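# Remove slotted part from fixture, lay it flat

## Task

Lift the finished part, the one with a milled slot, out of the fixture and set it down lying flat on the table, while both blanks stay clamped exactly where they currently are.

## Robot and tools

Robot: two arms, left_arm and right_arm, each a six-joint arm with a two-finger parallel gripper. left_arm is the robot's own left, on the +y side; image left and right do not follow these names. Base positions in the scene frame: left_arm (+0.018, +0.308, +0.334) m, right_arm (+0.018, -0.308, +0.334) m.

Scene frame: origin at table-top height (z = 0) above the centre of the robot's foot. +x points out over the table, +y to the robot's left, +z up. The table surface starts near x = +0.15 m and may be rotated relative to the robot. Gripper frame: fingers extend along its +z and open and close along its y. end_effector_position is the point between the finger pads, roughly 1 cm short of the tips. Printed positions and orientations can be off by a few centimetres, more at long reach.

Row format, shared by execute_actions and move: one flat list of 14 numbers covering both arms, each in [-1, 1]: dx, dy, dz, rx, ry, rz, opening for left_arm, then the same seven for right_arm. Always send all 14 even if one arm stays still. dx, dy, dz are offsets along the scene axes; rx, ry, rz form a single rotation vector, turning about the gripper's Hand target position. Scale: 1.0 equals 0.6 m or 180 degrees. These six are offsets from that arm's Hand target as it stood when the action or move began, not absolute poses, and not counted from the previous row. Sending the same offset again moves the arm further. A translation longer than 1.0 may be shortened along its direction. Opening is absolute, not an offset: +1 fully open (0.094 m), -1 closed. A 0 there means half open, so to leave a gripper unchanged, resend its current opening (see Tool commands in the result).

execute_actions(actions, cameras): actions is a list of actions; each action is a list of up to 15 rows, each row one control step of 1/30 s; if fewer than 15 rows, the last one is held for the remaining steps. An empty list just reports state and images. cameras picks images: omitted, null or ["all"] gives all, [] none; a wrong name invalidates the call.

move(target, speed, blend, opening_speed, blocking, cameras): drives each gripper in a straight line toward the target. target is one 14-number row, or a list of up to 15 rows; every row in the list counts from the same starting Hand targets. speed: m/s, 0.002 to 4.3, default 0.25, one value or one per target; rotation is capped at twice that in rad/s. blend: metres of corner rounding per target in a list, default 0. opening_speed: rate of gripper change per second on the -1..+1 scale, at least 0.2. blocking=false returns after about 0.5 s while the move continues. Paths end together, last at least 0.5 s and are cut off at 10 s. They do not avoid obstacles or the other arm. Faster moves lag and stray more and hit harder; aiming far past a contact presses harder. Avoid paths passing near an arm's own base, which can flip its shoulder posture. The result adds a move: line: done means at rest within 10 mm and 2 degrees; off_target, moving, held or fault otherwise; limits=paced means the sent pose was clipped, limits=held means a check withheld steps.

wait(seconds, 0 to 10): lets time pass holding commands; a running move continues. stop(): brakes a running move. zoom_image(camera, region): region [x0, y0, x1, y1] in pixels of that camera's latest image, at most 504 by 504. read_manual(section): licence texts only. finished_scene(scene): ends the current scene, given its number; irreversible. The goal must hold with the robot let go.

Cameras (896x504 each): cam_head_left, cam_head_right (fixed head views), cam_left_wrist, cam_right_wrist. Wrist images may lag while moving.

Result lines: end_effector_position (m) and end_effector_quat_wxyz per arm; Hand target, the last commanded pose after clipping, from which the next offsets count; Tool commands; grip_measured on the opening scale (reads up to about 2.7 mm wide when empty, somewhat narrower than a part under full squeeze); Joint positions (last item is finger opening in metres); Joint velocities, reported as within noise when still; Joint torques, which include the arm's weight, have offsets and noise, and for joints 3 and 4 wrap sign beyond ±28 N m. execute_actions results also list positions at some steps.

Behaviour: each step, commanded orientation is clipped to within 40 degrees of the current one. Friction and weight can leave a gripper a centimetre or more off target in free air, which is not a contact. A gripper resting short is re-asked by the next action, even all zeros; if still short, send the gap as an offset. An arm blocked by an object keeps pushing until commanded back past its gripper. Sending 0 for all six pose numbers re-commands the Hand target. Grippers squeeze about 50 to 64 N per pad; close slowly on fragile items; to release, command well above grip_measured.

Avoid: dropping parts, releasing anything still in motion, knocking items off the table, fast impacts, hard pushes, and especially any hit or squeeze between the two arms (including one gripper closing on the other's fingers), which can fail the task. The clearance check may halt commands bringing an arm near the other's forearm but does not guard gripper-to-gripper contact. Holding loads, staying stretched or pushing toward unreachable poses heats motors; a MOTOR HOT line appears at 85 °C, and at 100 °C that arm goes limp and drops for 30 to 60 s or longer. Loose objects may occasionally be nudged by outside pushes. Do not disturb the two clamped blanks.

Each tool is called after "Call:" in YAML: its name, and indented under it one key for each argument.

## Session

Call:
execute_actions:
  actions: []

Scene clock: 0.00 s.
left_arm: end_effector_position=(+0.5631, +0.2557, +0.1745) grip_measured=+1.000 end_effector_quat_wxyz=(-0.485, +0.603, -0.627, -0.090) | right_arm: end_effector_position=(+0.5763, -0.0768, +0.1458) grip_measured=+1.000 end_effector_quat_wxyz=(+0.590, +0.065, +0.800, +0.092)
Joint positions: left_arm=[0.63 2.098 0.957 0.619 -1.204 -1.206 0.094] | right_arm=[-0.54 2.432 0.97 1.476 0.395 -0.002 0.094]
Joint velocities: within noise
Joint torques (N m): no reading
Motor temperatures (°C): left_arm=[36 33 33 34 30 30 31] | right_arm=[37 35 33 34 29 31 30]
Heat: left arm: hottest waist 36 °C; right arm: hottest waist 37 °C.
Hand target: left_arm +0.5633, +0.2561, +0.1708; -0.484, +0.603, -0.627, -0.092 | right_arm +0.5775, -0.0770, +0.1467; +0.592, +0.066, +0.798, +0.093
Tool commands: left_gripper/opening=+1.0 right_gripper/opening=+1.0

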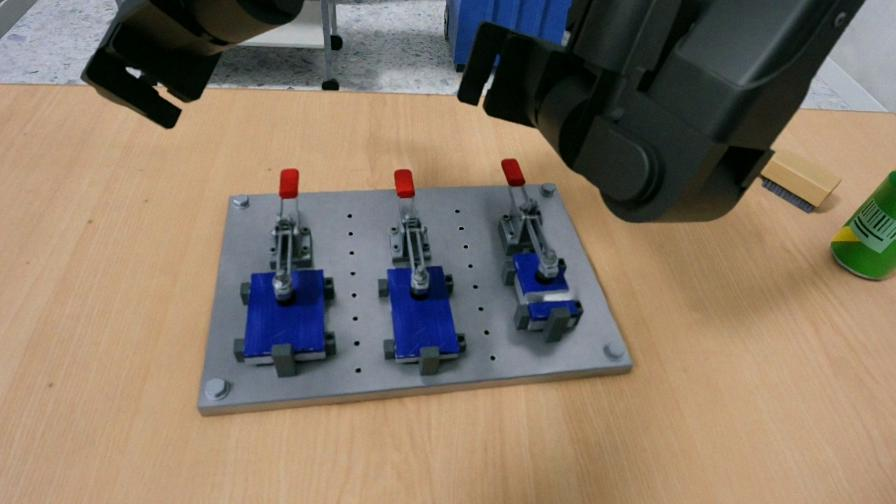

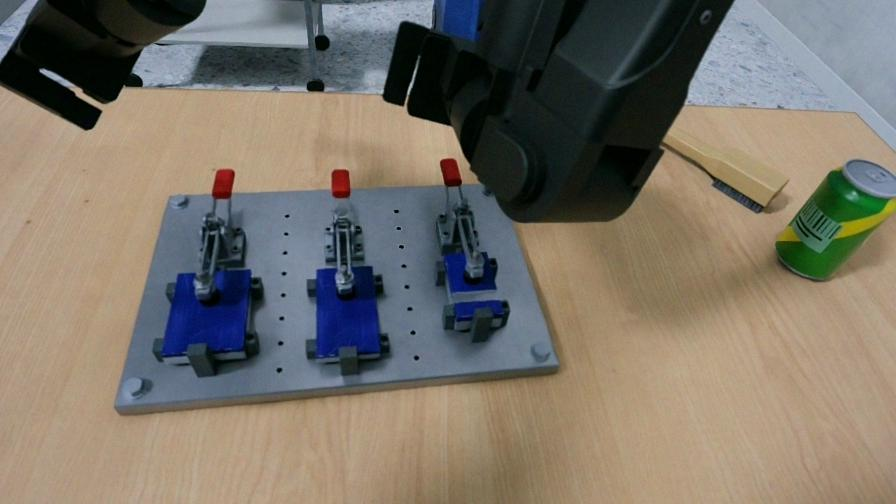

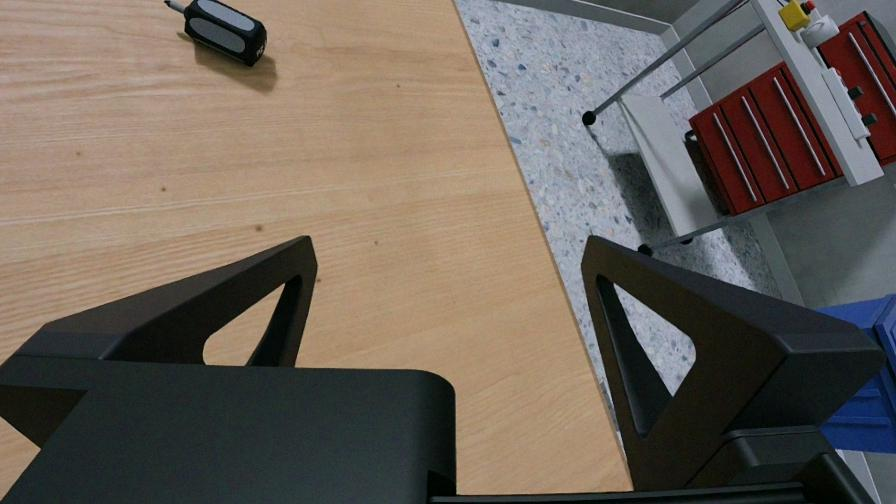

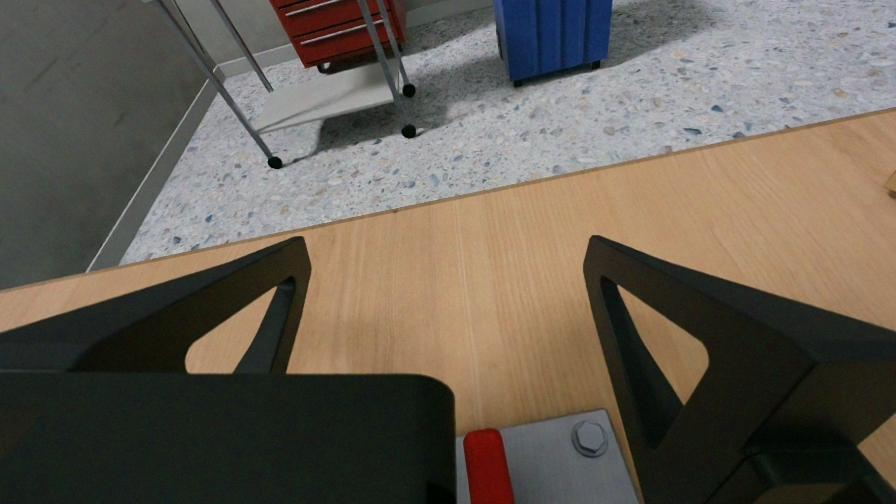

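Call:
zoom_image:
  camera: "cam_head_left"
  region: [460, 140, 660, 390]

Call:
zoom_image:
  camera: "cam_head_right"
  region: [120, 150, 560, 400]

Scaled by 2.016 from the camera's 896x504 image, which has a finer 1280x720 frame.

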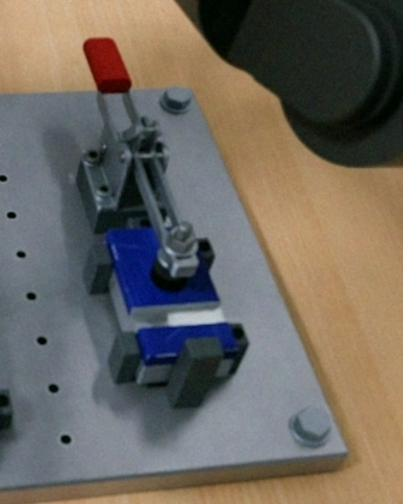

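Scaled by 1.145 from the camera's 896x504 image, which has a finer 1280x720 frame.

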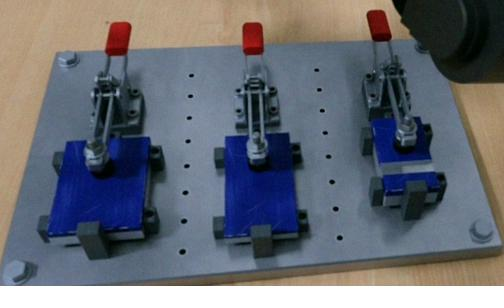

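Call:
zoom_image:
  camera: "cam_head_right"
  region: [400, 140, 600, 390]

Call:
zoom_image:
  camera: "cam_head_left"
  region: [490, 150, 600, 260]

Call:
zoom_image:
  camera: "cam_head_left"
  region: [490, 240, 600, 350]

Scaled by 2.016 from the camera's 896x504 image, which has a finer 1280x720 frame.

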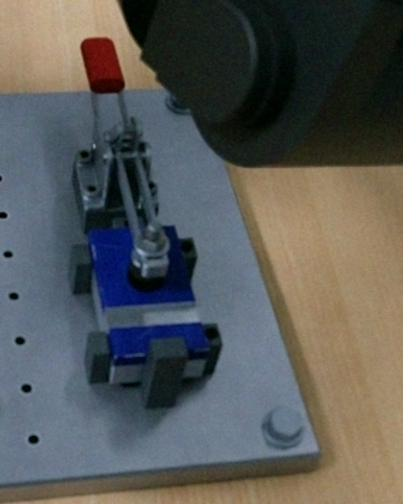

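Scaled by 4.582 from the camera's 896x504 image, which has a finer 1280x720 frame.

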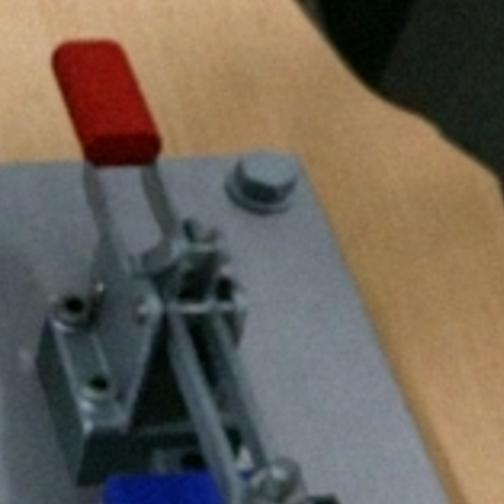

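Scaled by 4.582 from the camera's 896x504 image, which has a finer 1280x720 frame.

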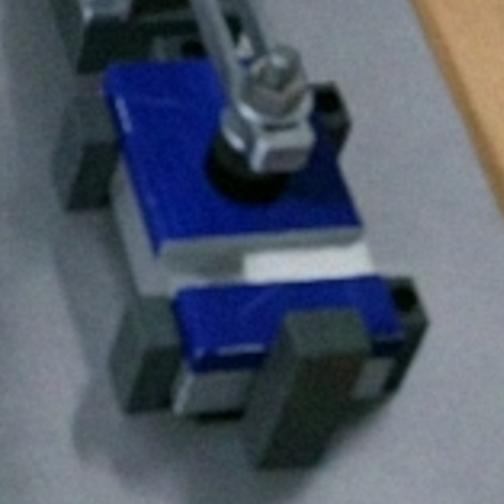

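Call:
move:
  target: [0,0,0,0,0,0,1, -0.30,-0.04,0.12,0,0.156,0,1]

Scene clock: 73.60 s.
left_arm: end_effector_position=(+0.5631, +0.2557, +0.1745) grip_measured=+1.000 end_effector_quat_wxyz=(-0.485, +0.603, -0.627, -0.090) | right_arm: end_effector_position=(+0.3970, -0.1038, +0.2141) grip_measured=+1.000 end_effector_quat_wxyz=(+0.380, +0.085, +0.918, +0.070)
Joint positions: left_arm=[0.63 2.098 0.957 0.619 -1.204 -1.206 0.094] | right_arm=[-0.309 1.932 0.462 0.879 0.643 0.391 0.094]
Joint velocities: within noise
Joint torques (N m): left_arm=[-5.13 -18.67 2.73 1.4 -0.35 0.1] | right_arm=[3.14 -11.16 1.33 1.61 0.17 0.05]
Motor temperatures (°C): left_arm=[36 35 34 34 31 30 31] | right_arm=[37 37 33 34 29 31 30]
Heat: left arm: hottest waist 36 °C; right arm: hottest waist 37 °C.
Hand target: left_arm +0.5633, +0.2561, +0.1708; -0.484, +0.603, -0.627, -0.092 | right_arm +0.3975, -0.1009, +0.2187; +0.381, +0.087, +0.918, +0.074
Off the commanded pose: left_arm 0.004 m, 0 deg | right_arm 0.005 m, 1 deg.
move: done
camera_calibration:
cam_right_wrist: T_world_to_cam=[[-0.0901358, -0.977195, -0.192265, -0.0241825], [-0.98126, 0.12015, -0.150643, 0.440278], [0.170308, 0.175083, -0.969712, 0.283371], [0, 0, 0, 1]] pos_world=[0.381587, -0.126144, 0.336463]

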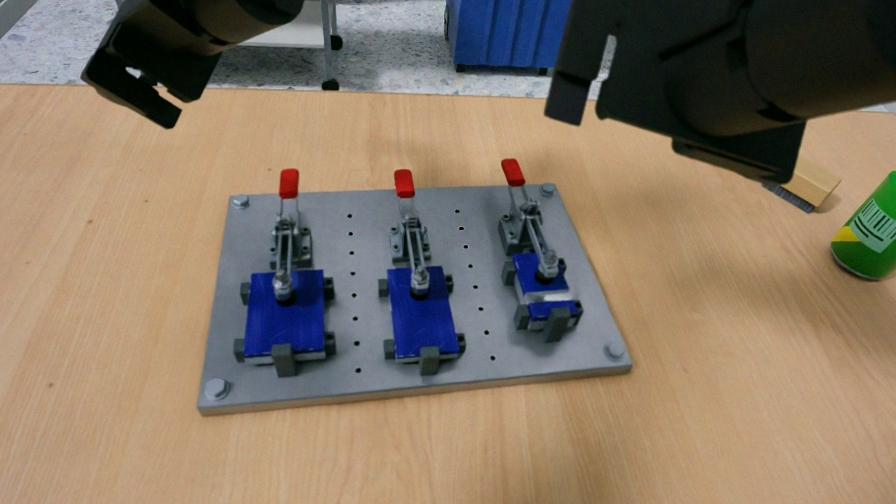

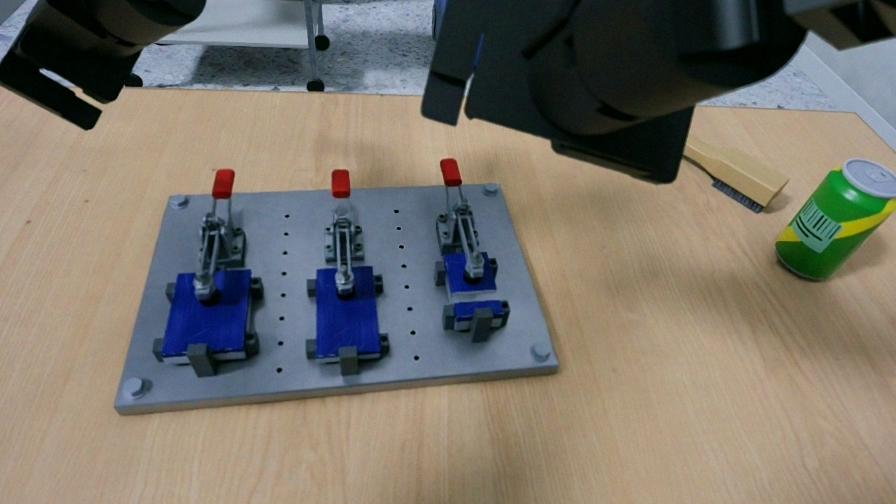

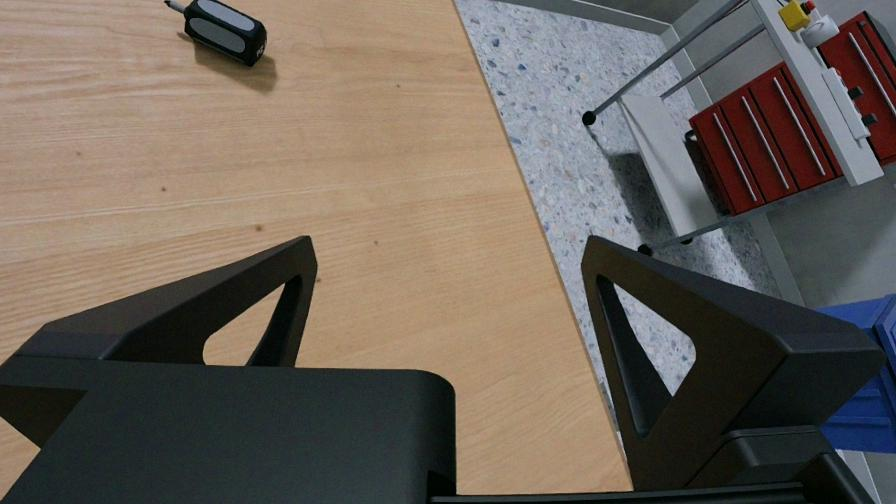

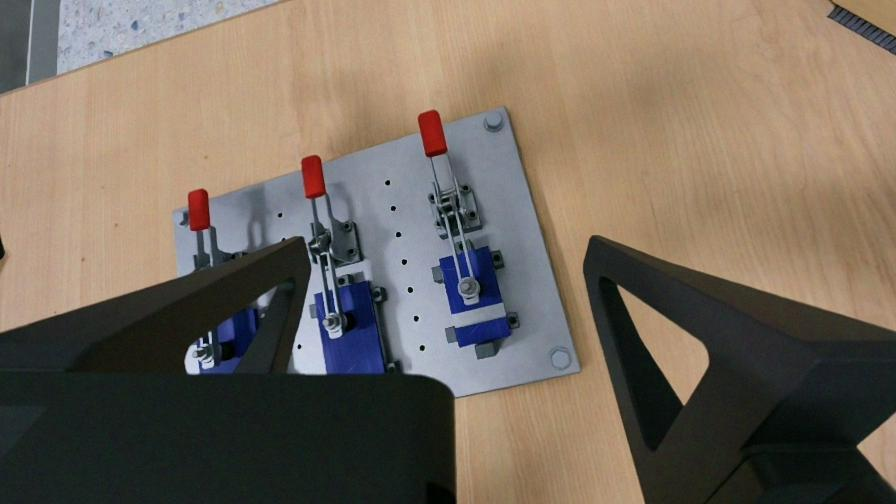

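Call:
zoom_image:
  camera: "cam_right_wrist"
  region: [380, 90, 600, 400]

Call:
zoom_image:
  camera: "cam_right_wrist"
  region: [420, 230, 540, 370]

Scaled by 1.626 from the camera's 896x504 image, which has a finer 1280x720 frame.

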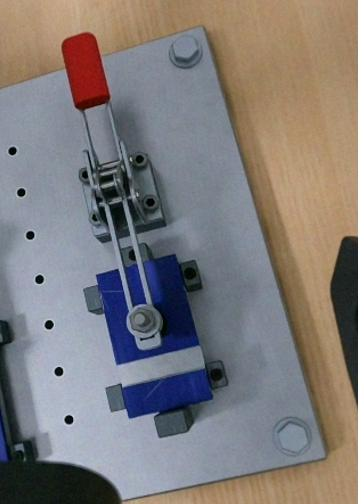

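Scaled by 3.600 from the camera's 896x504 image, which has a finer 1280x720 frame.

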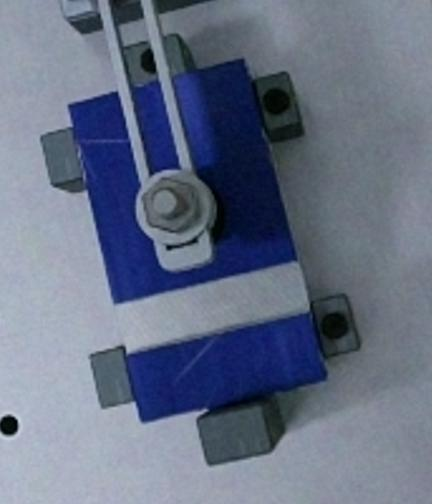

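Call:
move:
  target: [0,0,0,0,0,0,1, 0.037,-0.167,-0.13,0.131,-0.226,0.315,1]

Scene clock: 168.53 s.
left_arm: end_effector_position=(+0.5631, +0.2557, +0.1745) grip_measured=+1.000 end_effector_quat_wxyz=(-0.485, +0.603, -0.627, -0.090) | right_arm: end_effector_position=(+0.4233, -0.2002, +0.1474) grip_measured=+1.000 end_effector_quat_wxyz=(+0.562, -0.308, +0.630, +0.438)
Joint positions: left_arm=[0.63 2.098 0.957 0.619 -1.204 -1.206 0.094] | right_arm=[-1.173 2.433 0.735 1.553 -1.307 -0.31 0.094]
Joint velocities: within noise
Joint torques (N m): left_arm=[-5.13 -18.61 2.71 1.46 -0.35 0.11] | right_arm=[0.32 -10.7 -2.76 1.63 -0.53 -0.04]
Motor temperatures (°C): left_arm=[36 36 34 34 31 30 31] | right_arm=[37 36 33 34 29 31 30]
Heat: left arm: hottest waist 36 °C; right arm: hottest waist 37 °C.
Hand target: left_arm +0.5633, +0.2561, +0.1708; -0.484, +0.603, -0.627, -0.092 | right_arm +0.4196, -0.2012, +0.1407; +0.558, -0.305, +0.634, +0.440
Off the commanded pose: left_arm 0.004 m, 0 deg | right_arm 0.008 m, 1 deg.
move: done
camera_calibration:
cam_right_wrist: T_world_to_cam=[[0.886066, -0.419822, -0.196561, -0.429833], [-0.389799, -0.445291, -0.806085, 0.200749], [0.250885, 0.790864, -0.558204, 0.259574], [0, 0, 0, 1]] pos_world=[0.393989, -0.296349, 0.222228]

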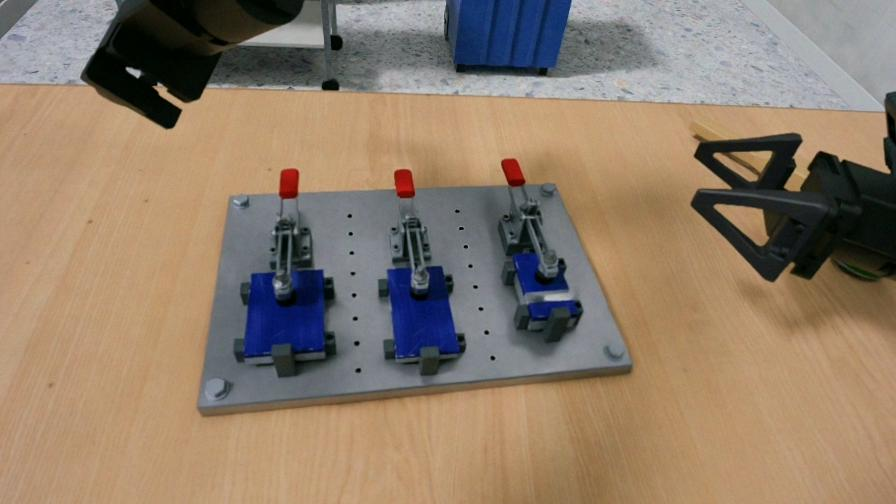

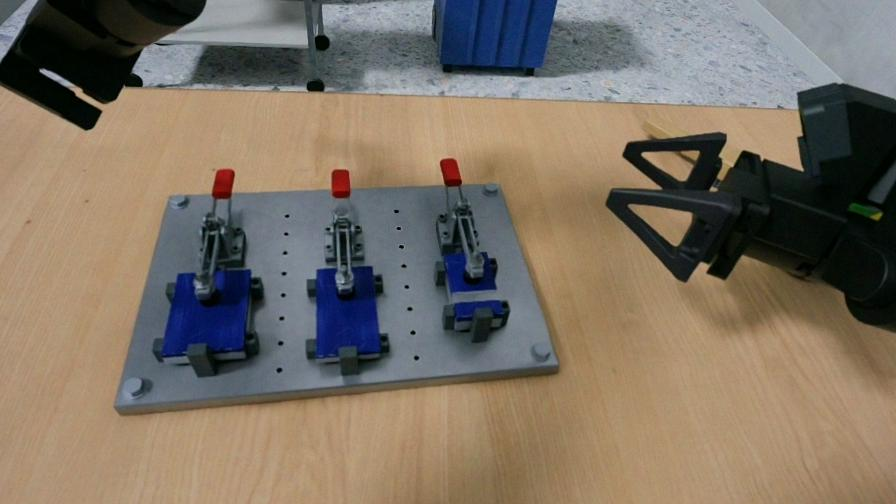

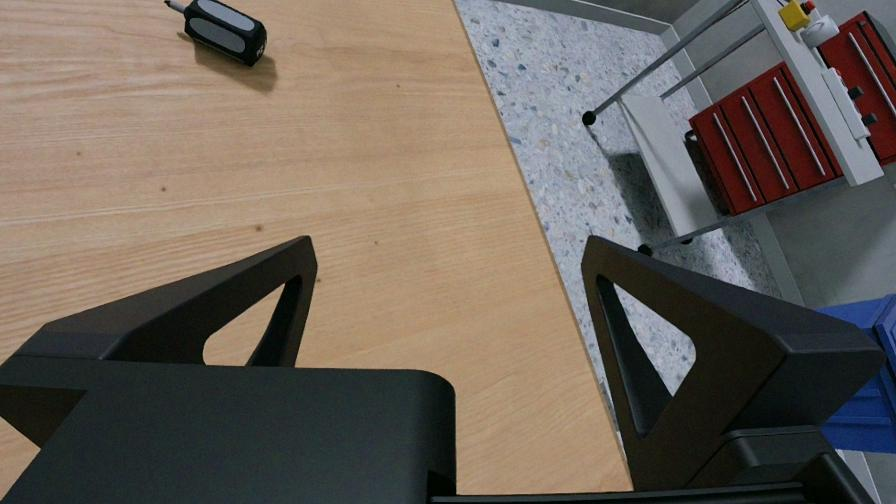

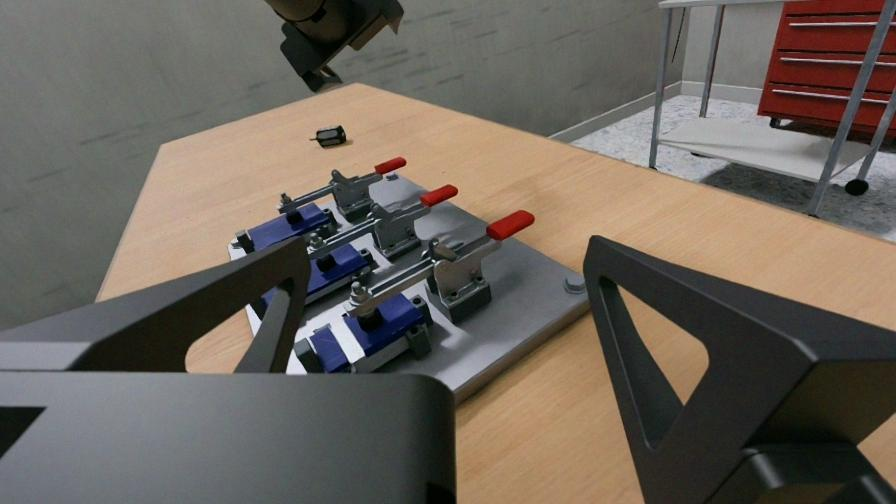

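Call:
zoom_image:
  camera: "cam_right_wrist"
  region: [280, 180, 600, 400]

Scaled by 1.575 from the camera's 896x504 image, which has a finer 1280x720 frame.

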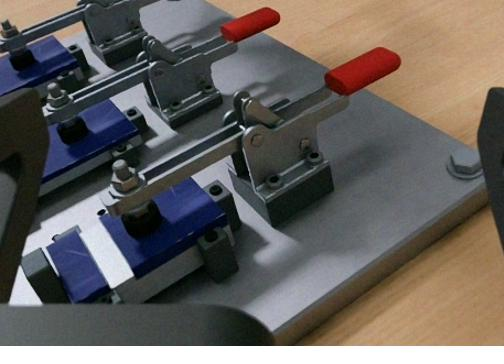

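Call:
move:
  target:
    - [0,0,0,0,0,0,1, 0.084,0.1,0.14,-0.3419,0.3831,-0.1920,1]
    - [0,0,0,0,0,0,1, 0.17,0.21,0.09,-0.3419,0.3831,-0.1920,0]
  blend: 0.02

Scene clock: 209.23 s.
left_arm: end_effector_position=(+0.5631, +0.2557, +0.1745) grip_measured=+1.000 end_effector_quat_wxyz=(-0.485, +0.603, -0.627, -0.090) | right_arm: end_effector_position=(+0.5124, -0.0821, +0.1947) grip_measured=+0.002 end_effector_quat_wxyz=(-0.003, -0.064, +0.998, +0.000)
Joint positions: left_arm=[0.63 2.098 0.957 0.619 -1.204 -1.206 0.094] | right_arm=[-0.496 1.95 1.242 -0.68 0.331 0.322 0.047]
Joint velocities: within noise
Joint torques (N m): left_arm=[-5.07 -18.61 2.7 1.39 -0.34 0.11] | right_arm=[4.48 -15.44 9.48 0.34 0.13 0.04]
Motor temperatures (°C): left_arm=[36 37 33 34 31 30 31] | right_arm=[37 36 33 34 30 31 30]
Heat: left arm: hottest shoulder 37 °C; right arm: hottest waist 37 °C.
Hand target: left_arm +0.5633, +0.2561, +0.1708; -0.484, +0.603, -0.627, -0.092 | right_arm +0.5216, -0.0753, +0.1946; +0.000, -0.061, +0.998, +0.000
Off the commanded pose: left_arm 0.004 m, 0 deg | right_arm 0.012 m, 0 deg.
move: off_target (right_arm); target 2's new opening was sent with right_arm's hand 0.011 m and 0 deg from that target
camera_calibration:
cam_right_wrist: T_world_to_cam=[[0.13759, -0.990455, -0.00820957, -0.149861], [-0.800169, -0.116033, 0.588444, 0.291934], [-0.58378, -0.0743947, -0.808497, 0.575607], [0, 0, 0, 1]] pos_world=[0.590244, -0.0717346, 0.292359]

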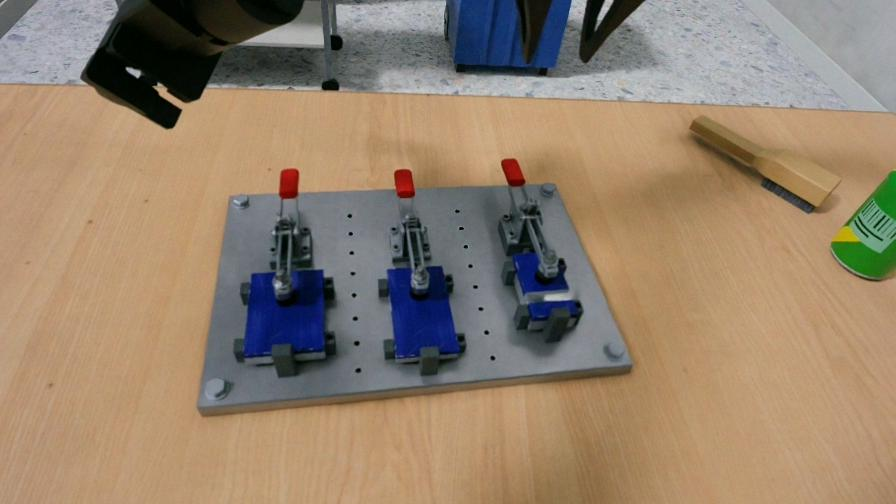

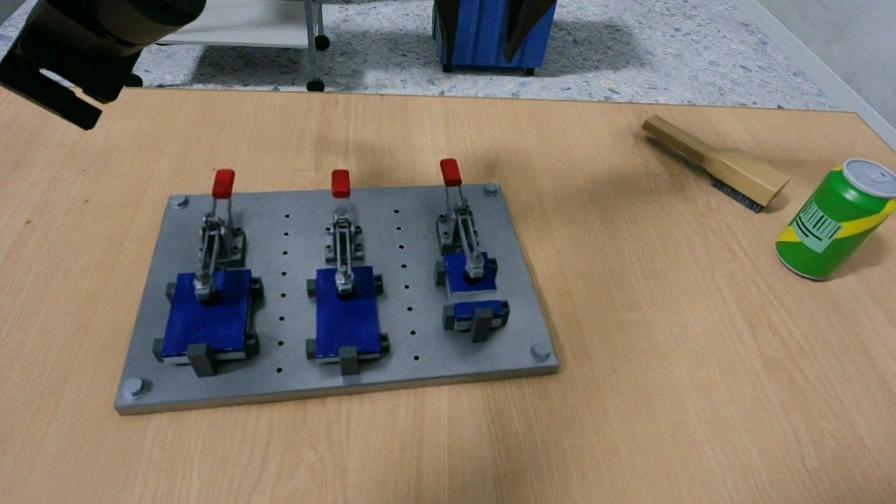

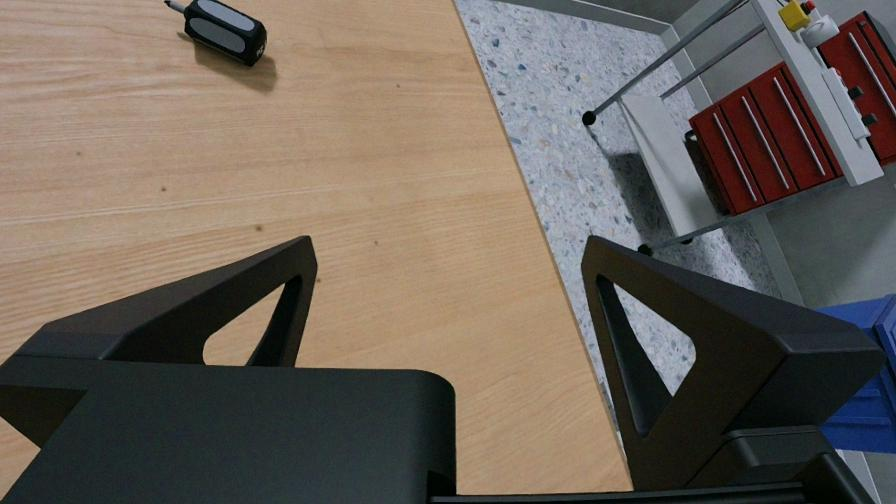

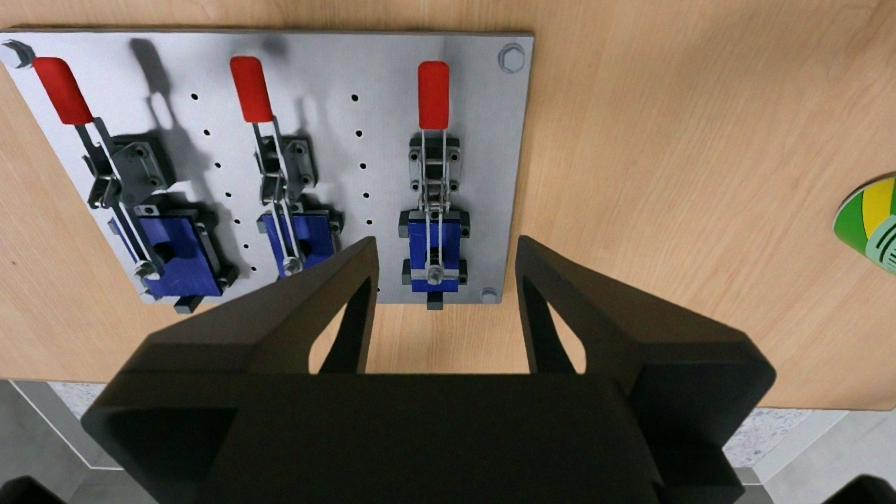

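Call:
move:
  target: [0,0,0,0,0,0,1, 0.0323,0.0222,-0.1243,0,0,0,0]
  cameras: ["cam_right_wrist","cam_head_left"]

Scene clock: 232.30 s.
left_arm: end_effector_position=(+0.5631, +0.2557, +0.1745) grip_measured=+1.000 end_effector_quat_wxyz=(-0.485, +0.603, -0.627, -0.090) | right_arm: end_effector_position=(+0.5250, -0.0640, +0.1208) grip_measured=+0.001 end_effector_quat_wxyz=(-0.013, -0.066, +0.998, -0.005)
Joint positions: left_arm=[0.63 2.098 0.957 0.619 -1.204 -1.206 0.094] | right_arm=[-0.52 2.143 1.353 -0.614 0.329 0.3 0.047]
Joint velocities: within noise
Joint torques (N m): left_arm=[-5.13 -18.73 2.73 1.42 -0.35 0.11] | right_arm=[4.25 -16.91 8.2 1.2 -0.1 -0.07]
Motor temperatures (°C): left_arm=[36 37 33 34 31 30 31] | right_arm=[37 37 35 34 30 31 30]
Heat: left arm: hottest shoulder 37 °C; right arm: hottest waist 37 °C.
Hand target: left_arm +0.5633, +0.2561, +0.1708; -0.484, +0.603, -0.627, -0.092 | right_arm +0.5410, -0.0617, +0.1202; +0.000, -0.062, +0.998, +0.000
Off the commanded pose: left_arm 0.004 m, 0 deg | right_arm 0.016 m, 2 deg.
move: off_target (right_arm)
camera_calibration:
cam_right_wrist: T_world_to_cam=[[0.141734, -0.989905, 0.000273036, -0.137454], [-0.788545, -0.112737, 0.604556, 0.339764], [-0.598422, -0.0859016, -0.796563, 0.530141], [0, 0, 0, 1]] pos_world=[0.604649, -0.0522226, 0.216922]
Images, in order (width x height): cam_head_left 896x504, cam_right_wrist 896x504.

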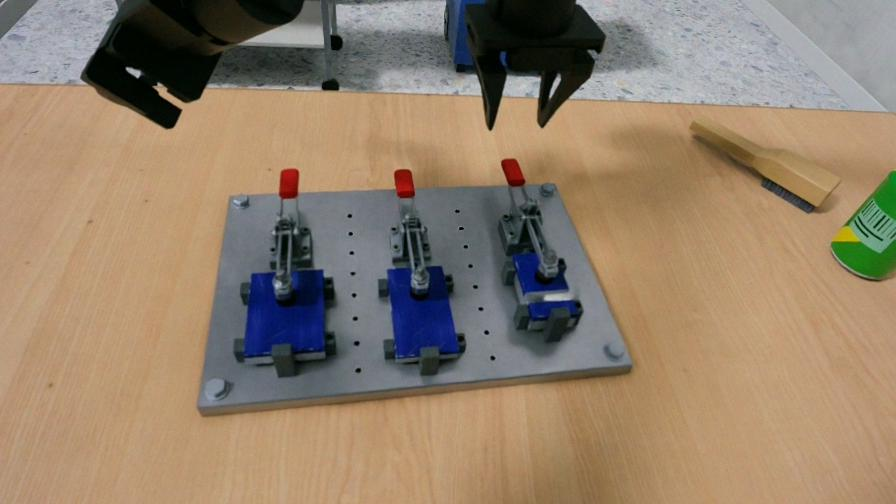

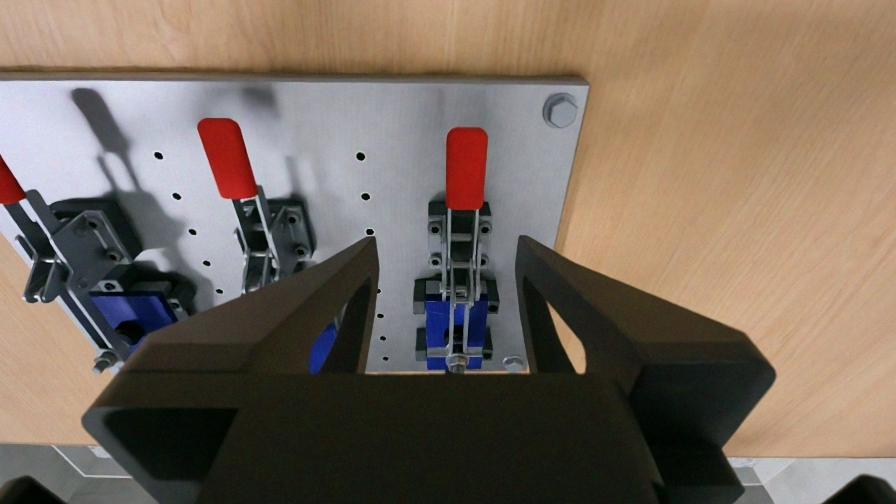

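Call:
move:
  target: [0,0,0,0,0,0,1, 0.0133,-0.0083,-0.0867,0,0,0,0]
  speed: 0.12
  cameras: ["cam_right_wrist","cam_head_left"]

Scene clock: 241.43 s.
left_arm: end_effector_position=(+0.5631, +0.2557, +0.1745) grip_measured=+1.000 end_effector_quat_wxyz=(-0.485, +0.603, -0.627, -0.090) | right_arm: end_effector_position=(+0.5355, -0.0690, +0.0711) grip_measured=+0.001 end_effector_quat_wxyz=(-0.011, -0.065, +0.998, -0.004)
Joint positions: left_arm=[0.63 2.098 0.957 0.619 -1.204 -1.206 0.094] | right_arm=[-0.563 2.249 1.409 -0.546 0.321 0.258 0.047]
Joint velocities: within noise
Joint torques (N m): left_arm=[-5.13 -18.61 2.73 1.4 -0.35 0.11] | right_arm=[4.72 -16.91 7.62 1.22 -0.14 -0.15]
Motor temperatures (°C): left_arm=[36 37 33 34 31 30 31] | right_arm=[37 37 35 33 29 31 30]
Heat: left arm: hottest shoulder 37 °C; right arm: hottest waist 37 °C.
Hand target: left_arm +0.5633, +0.2561, +0.1708; -0.484, +0.603, -0.627, -0.092 | right_arm +0.5491, -0.0668, +0.0681; +0.000, -0.061, +0.998, +0.000
Off the commanded pose: left_arm 0.004 m, 0 deg | right_arm 0.014 m, 1 deg.
move: off_target (right_arm)
camera_calibration:
cam_right_wrist: T_world_to_cam=[[0.138492, -0.990362, -0.00159616, -0.142057], [-0.790721, -0.111545, 0.601929, 0.378896], [-0.596305, -0.0821004, -0.798548, 0.495678], [0, 0, 0, 1]] pos_world=[0.61485, -0.057729, 0.167528]
Images, in order (width x height): cam_head_left 896x504, cam_right_wrist 896x504.

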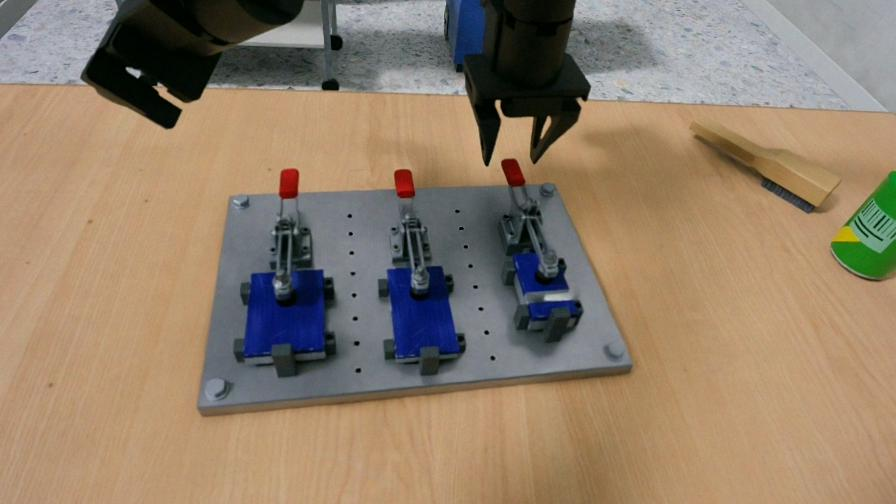

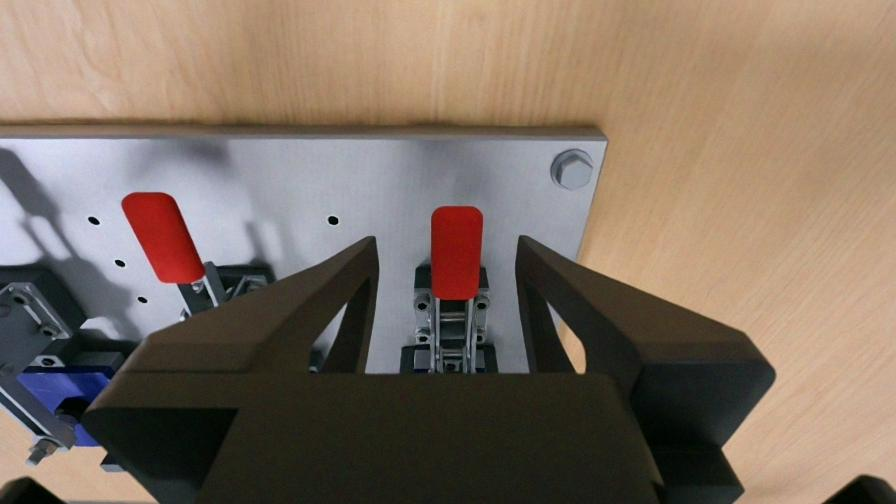

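Call:
move:
  target: [0,0,0,0,0,0,1, 0,-0.005,-0.0175,0,0,0,0]
  speed: 0.1
  cameras: ["cam_right_wrist"]

Scene clock: 254.07 s.
left_arm: end_effector_position=(+0.5631, +0.2557, +0.1745) grip_measured=+1.000 end_effector_quat_wxyz=(-0.485, +0.603, -0.627, -0.090) | right_arm: end_effector_position=(+0.5345, -0.0697, +0.0640) grip_measured=+0.001 end_effector_quat_wxyz=(-0.010, -0.067, +0.998, -0.003)
Joint positions: left_arm=[0.63 2.098 0.957 0.619 -1.204 -1.206 0.094] | right_arm=[-0.567 2.261 1.409 -0.53 0.319 0.248 0.047]
Joint velocities: within noise
Joint torques (N m): left_arm=[-5.01 -18.67 2.73 1.37 -0.35 0.11] | right_arm=[4.01 -16.5 7.88 1.33 -0.12 -0.08]
Motor temperatures (°C): left_arm=[36 37 33 34 31 30 31] | right_arm=[37 37 35 33 29 31 30]
Heat: left arm: hottest shoulder 37 °C; right arm: hottest waist 37 °C.
Hand target: left_arm +0.5633, +0.2561, +0.1708; -0.484, +0.603, -0.627, -0.092 | right_arm +0.5491, -0.0697, +0.0575; +0.000, -0.062, +0.998, +0.000
Off the commanded pose: left_arm 0.004 m, 0 deg | right_arm 0.016 m, 1 deg.
move: off_target (right_arm)
camera_calibration:
cam_right_wrist: T_world_to_cam=[[0.143245, -0.989682, -0.00317503, -0.145013], [-0.791138, -0.116434, 0.600453, 0.382308], [-0.594627, -0.0834999, -0.799654, 0.488399], [0, 0, 0, 1]] pos_world=[0.613647, -0.0582219, 0.160532]
Images, in order (width x height): cam_right_wrist 896x504.

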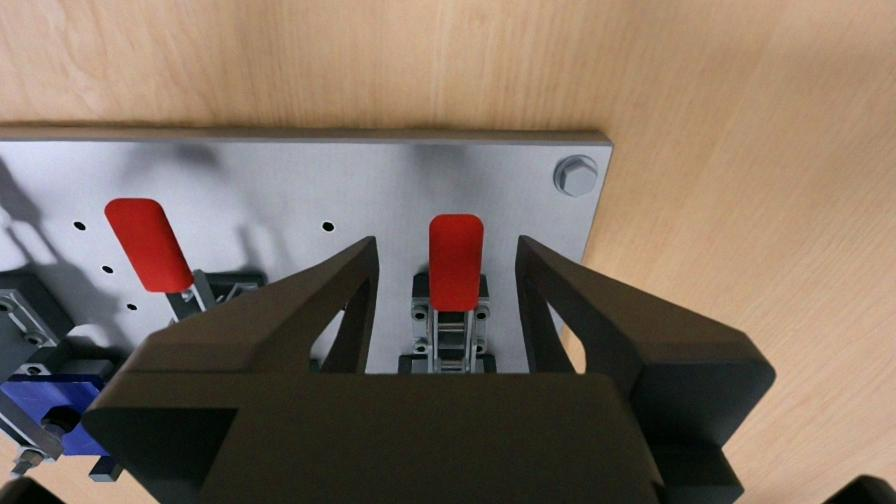

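Call:
move:
  target:
    - [0,0,0,0,0,0,1, 0,-0.007,-0.006,0,0,0,0]
    - [0,0,0,0,0,0,1, 0,-0.007,-0.006,0,0,0,-0.72]
  speed: 0.1
  opening_speed: 0.6
  cameras: ["cam_right_wrist"]

Scene clock: 262.47 s.
left_arm: end_effector_position=(+0.5631, +0.2557, +0.1745) grip_measured=+1.000 end_effector_quat_wxyz=(-0.485, +0.603, -0.627, -0.090) | right_arm: end_effector_position=(+0.5373, -0.0727, +0.0616) grip_measured=-0.663 end_effector_quat_wxyz=(-0.008, -0.066, +0.998, +0.000)
Joint positions: left_arm=[0.63 2.098 0.957 0.619 -1.204 -1.206 0.094] | right_arm=[-0.576 2.263 1.409 -0.519 0.312 0.239 0.016]
Joint velocities: within noise
Joint torques (N m): left_arm=[-5.13 -18.61 2.74 1.4 -0.35 0.11] | right_arm=[4.31 -16.21 7.53 1.29 0.1 -0.09]
Motor temperatures (°C): left_arm=[36 37 33 34 31 30 31] | right_arm=[37 37 35 33 29 31 30]
Heat: left arm: hottest shoulder 37 °C; right arm: hottest waist 37 °C.
Hand target: left_arm +0.5633, +0.2561, +0.1708; -0.484, +0.603, -0.627, -0.092 | right_arm +0.5491, -0.0739, +0.0539; +0.000, -0.061, +0.998, +0.000
Off the commanded pose: left_arm 0.004 m, 0 deg | right_arm 0.014 m, 1 deg.
move: off_target (right_arm); target 2's new opening was sent with right_arm's hand 0.014 m and 1 deg from that target
camera_calibration:
cam_right_wrist: T_world_to_cam=[[0.141187, -0.989939, -0.00931364, -0.146807], [-0.79392, -0.118841, 0.596296, 0.387193], [-0.591403, -0.0767951, -0.802711, 0.48684], [0, 0, 0, 1]] pos_world=[0.616046, -0.0619284, 0.158543]
Images, in order (width x height): cam_right_wrist 896x504.

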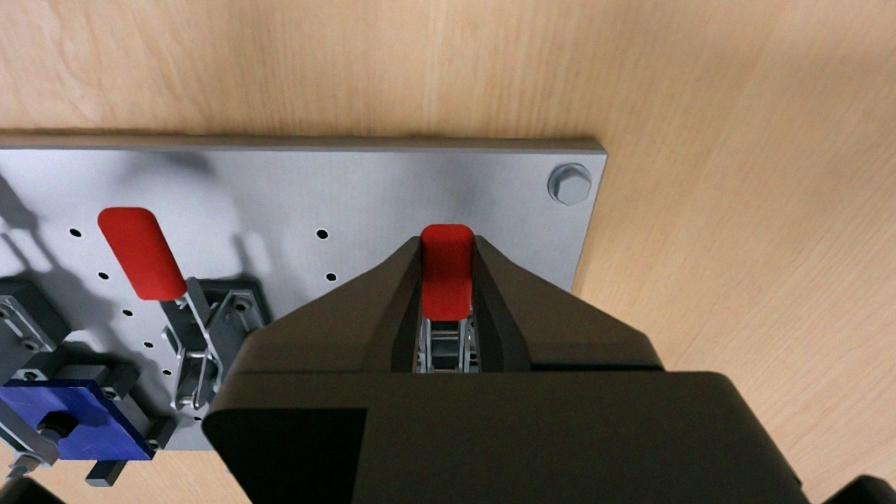

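Call:
move:
  target: [0,0,0,0,0,0,1, -0.02,-0.0025,0.065,0,0,0,-0.72]
  speed: 0.08
  cameras: ["cam_right_wrist","cam_head_left"]

Scene clock: 279.77 s.
left_arm: end_effector_position=(+0.5631, +0.2557, +0.1745) grip_measured=+1.000 end_effector_quat_wxyz=(-0.485, +0.603, -0.627, -0.090) | right_arm: end_effector_position=(+0.5354, -0.0733, +0.0627) grip_measured=-0.669 end_effector_quat_wxyz=(-0.004, -0.062, +0.998, +0.002)
Joint positions: left_arm=[0.63 2.098 0.957 0.619 -1.204 -1.206 0.094] | right_arm=[-0.575 2.255 1.394 -0.502 0.311 0.244 0.016]
Joint velocities: within noise
Joint torques (N m): left_arm=[-5.01 -18.55 2.77 1.4 -0.35 0.11] | right_arm=[6.42 -23.12 2.41 -0.7 0.4 0.06]
Motor temperatures (°C): left_arm=[36 37 33 34 31 30 31] | right_arm=[37 37 35 33 29 31 31]
Heat: left arm: hottest shoulder 37 °C; right arm: hottest waist 37 °C.
Hand target: left_arm +0.5633, +0.2561, +0.1708; -0.484, +0.603, -0.627, -0.092 | right_arm +0.5370, -0.0754, +0.0930; +0.000, -0.062, +0.998, +0.000
Off the commanded pose: left_arm 0.004 m, 0 deg | right_arm 0.030 m, 1 deg.
move: off_target (right_arm)
camera_calibration:
cam_right_wrist: T_world_to_cam=[[0.134024, -0.990901, -0.0123478, -0.143215], [-0.799177, -0.115443, 0.589906, 0.38846], [-0.585964, -0.0691932, -0.807378, 0.484508], [0, 0, 0, 1]] pos_world=[0.613547, -0.0635422, 0.160257]
Images, in order (width x height): cam_head_left 896x504, cam_right_wrist 896x504.

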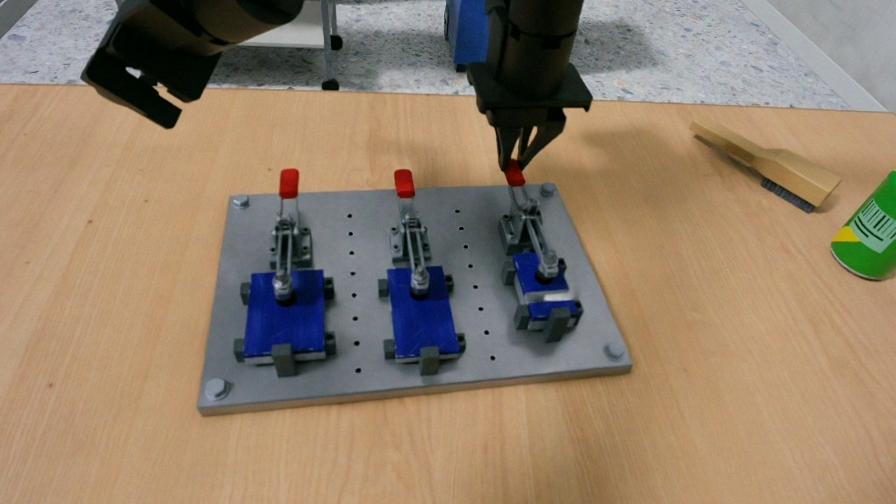

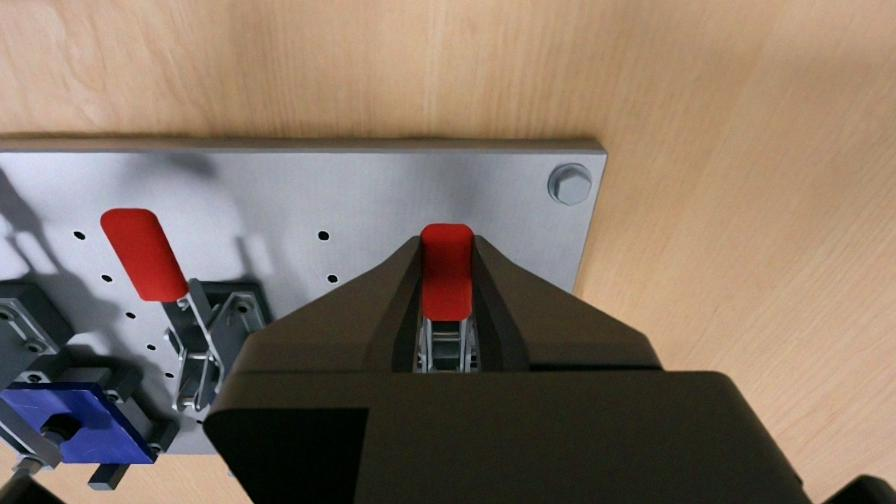

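Call:
move:
  target: [0,0,0,0,0,0,1, -0.008,-0.001,0.025,0,0,0,-0.76]
  speed: 0.08
  cameras: ["cam_right_wrist","cam_head_left"]

Scene clock: 287.37 s.
left_arm: end_effector_position=(+0.5631, +0.2557, +0.1745) grip_measured=+1.000 end_effector_quat_wxyz=(-0.485, +0.603, -0.627, -0.090) | right_arm: end_effector_position=(+0.5227, -0.0749, +0.0885) grip_measured=-0.681 end_effector_quat_wxyz=(-0.010, -0.066, +0.998, +0.001)
Joint positions: left_arm=[0.63 2.098 0.957 0.619 -1.204 -1.206 0.094] | right_arm=[-0.556 2.19 1.34 -0.531 0.313 0.261 0.015]
Joint velocities: within noise
Joint torques (N m): left_arm=[-5.13 -18.61 2.71 1.43 -0.35 0.11] | right_arm=[5.42 -20.54 5.04 -0.01 0.37 0.05]
Motor temperatures (°C): left_arm=[36 37 33 34 31 30 31] | right_arm=[37 38 35 33 30 31 31]
Heat: left arm: hottest shoulder 37 °C; right arm: hottest shoulder 38 °C.
Hand target: left_arm +0.5633, +0.2561, +0.1708; -0.484, +0.603, -0.627, -0.092 | right_arm +0.5323, -0.0761, +0.1080; +0.000, -0.062, +0.998, +0.000
Off the commanded pose: left_arm 0.004 m, 0 deg | right_arm 0.022 m, 1 deg.
move: off_target (right_arm)
camera_calibration:
cam_right_wrist: T_world_to_cam=[[0.1401, -0.990075, -0.0110809, -0.145974], [-0.79164, -0.118729, 0.599341, 0.357928], [-0.594708, -0.0751957, -0.800417, 0.501333], [0, 0, 0, 1]] pos_world=[0.601948, -0.0643306, 0.185137]
Images, in order (width x height): cam_head_left 896x504, cam_right_wrist 896x504.

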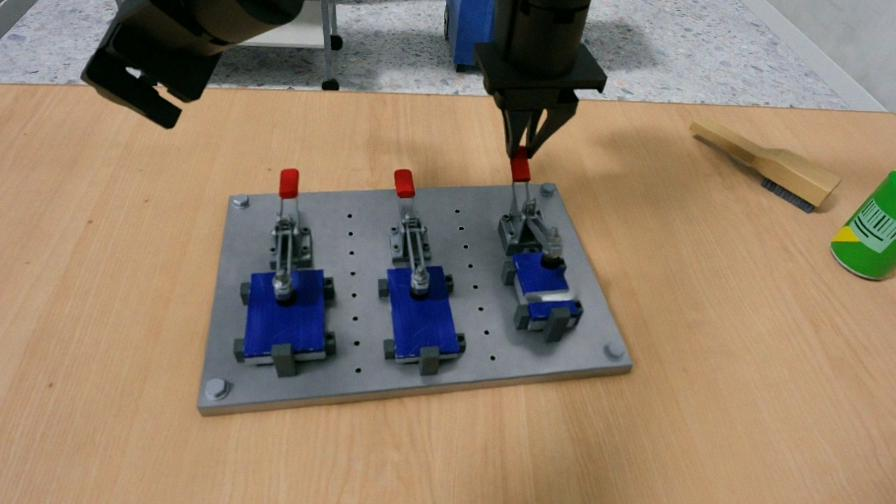

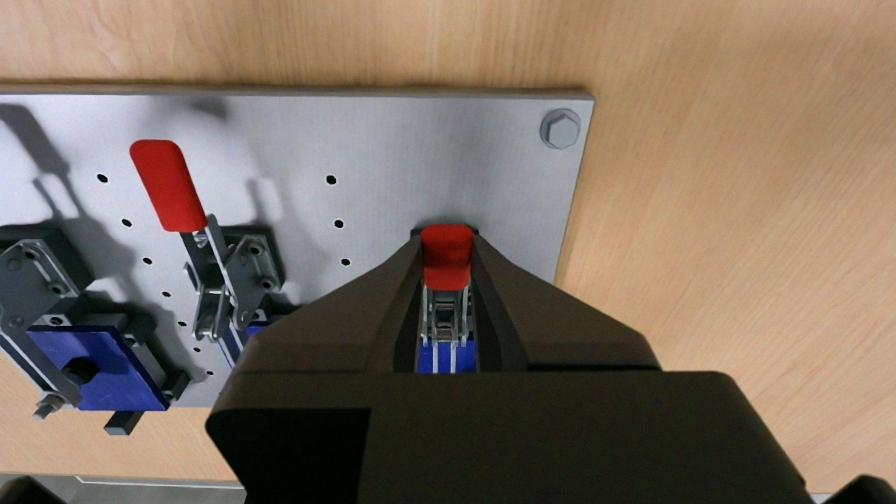

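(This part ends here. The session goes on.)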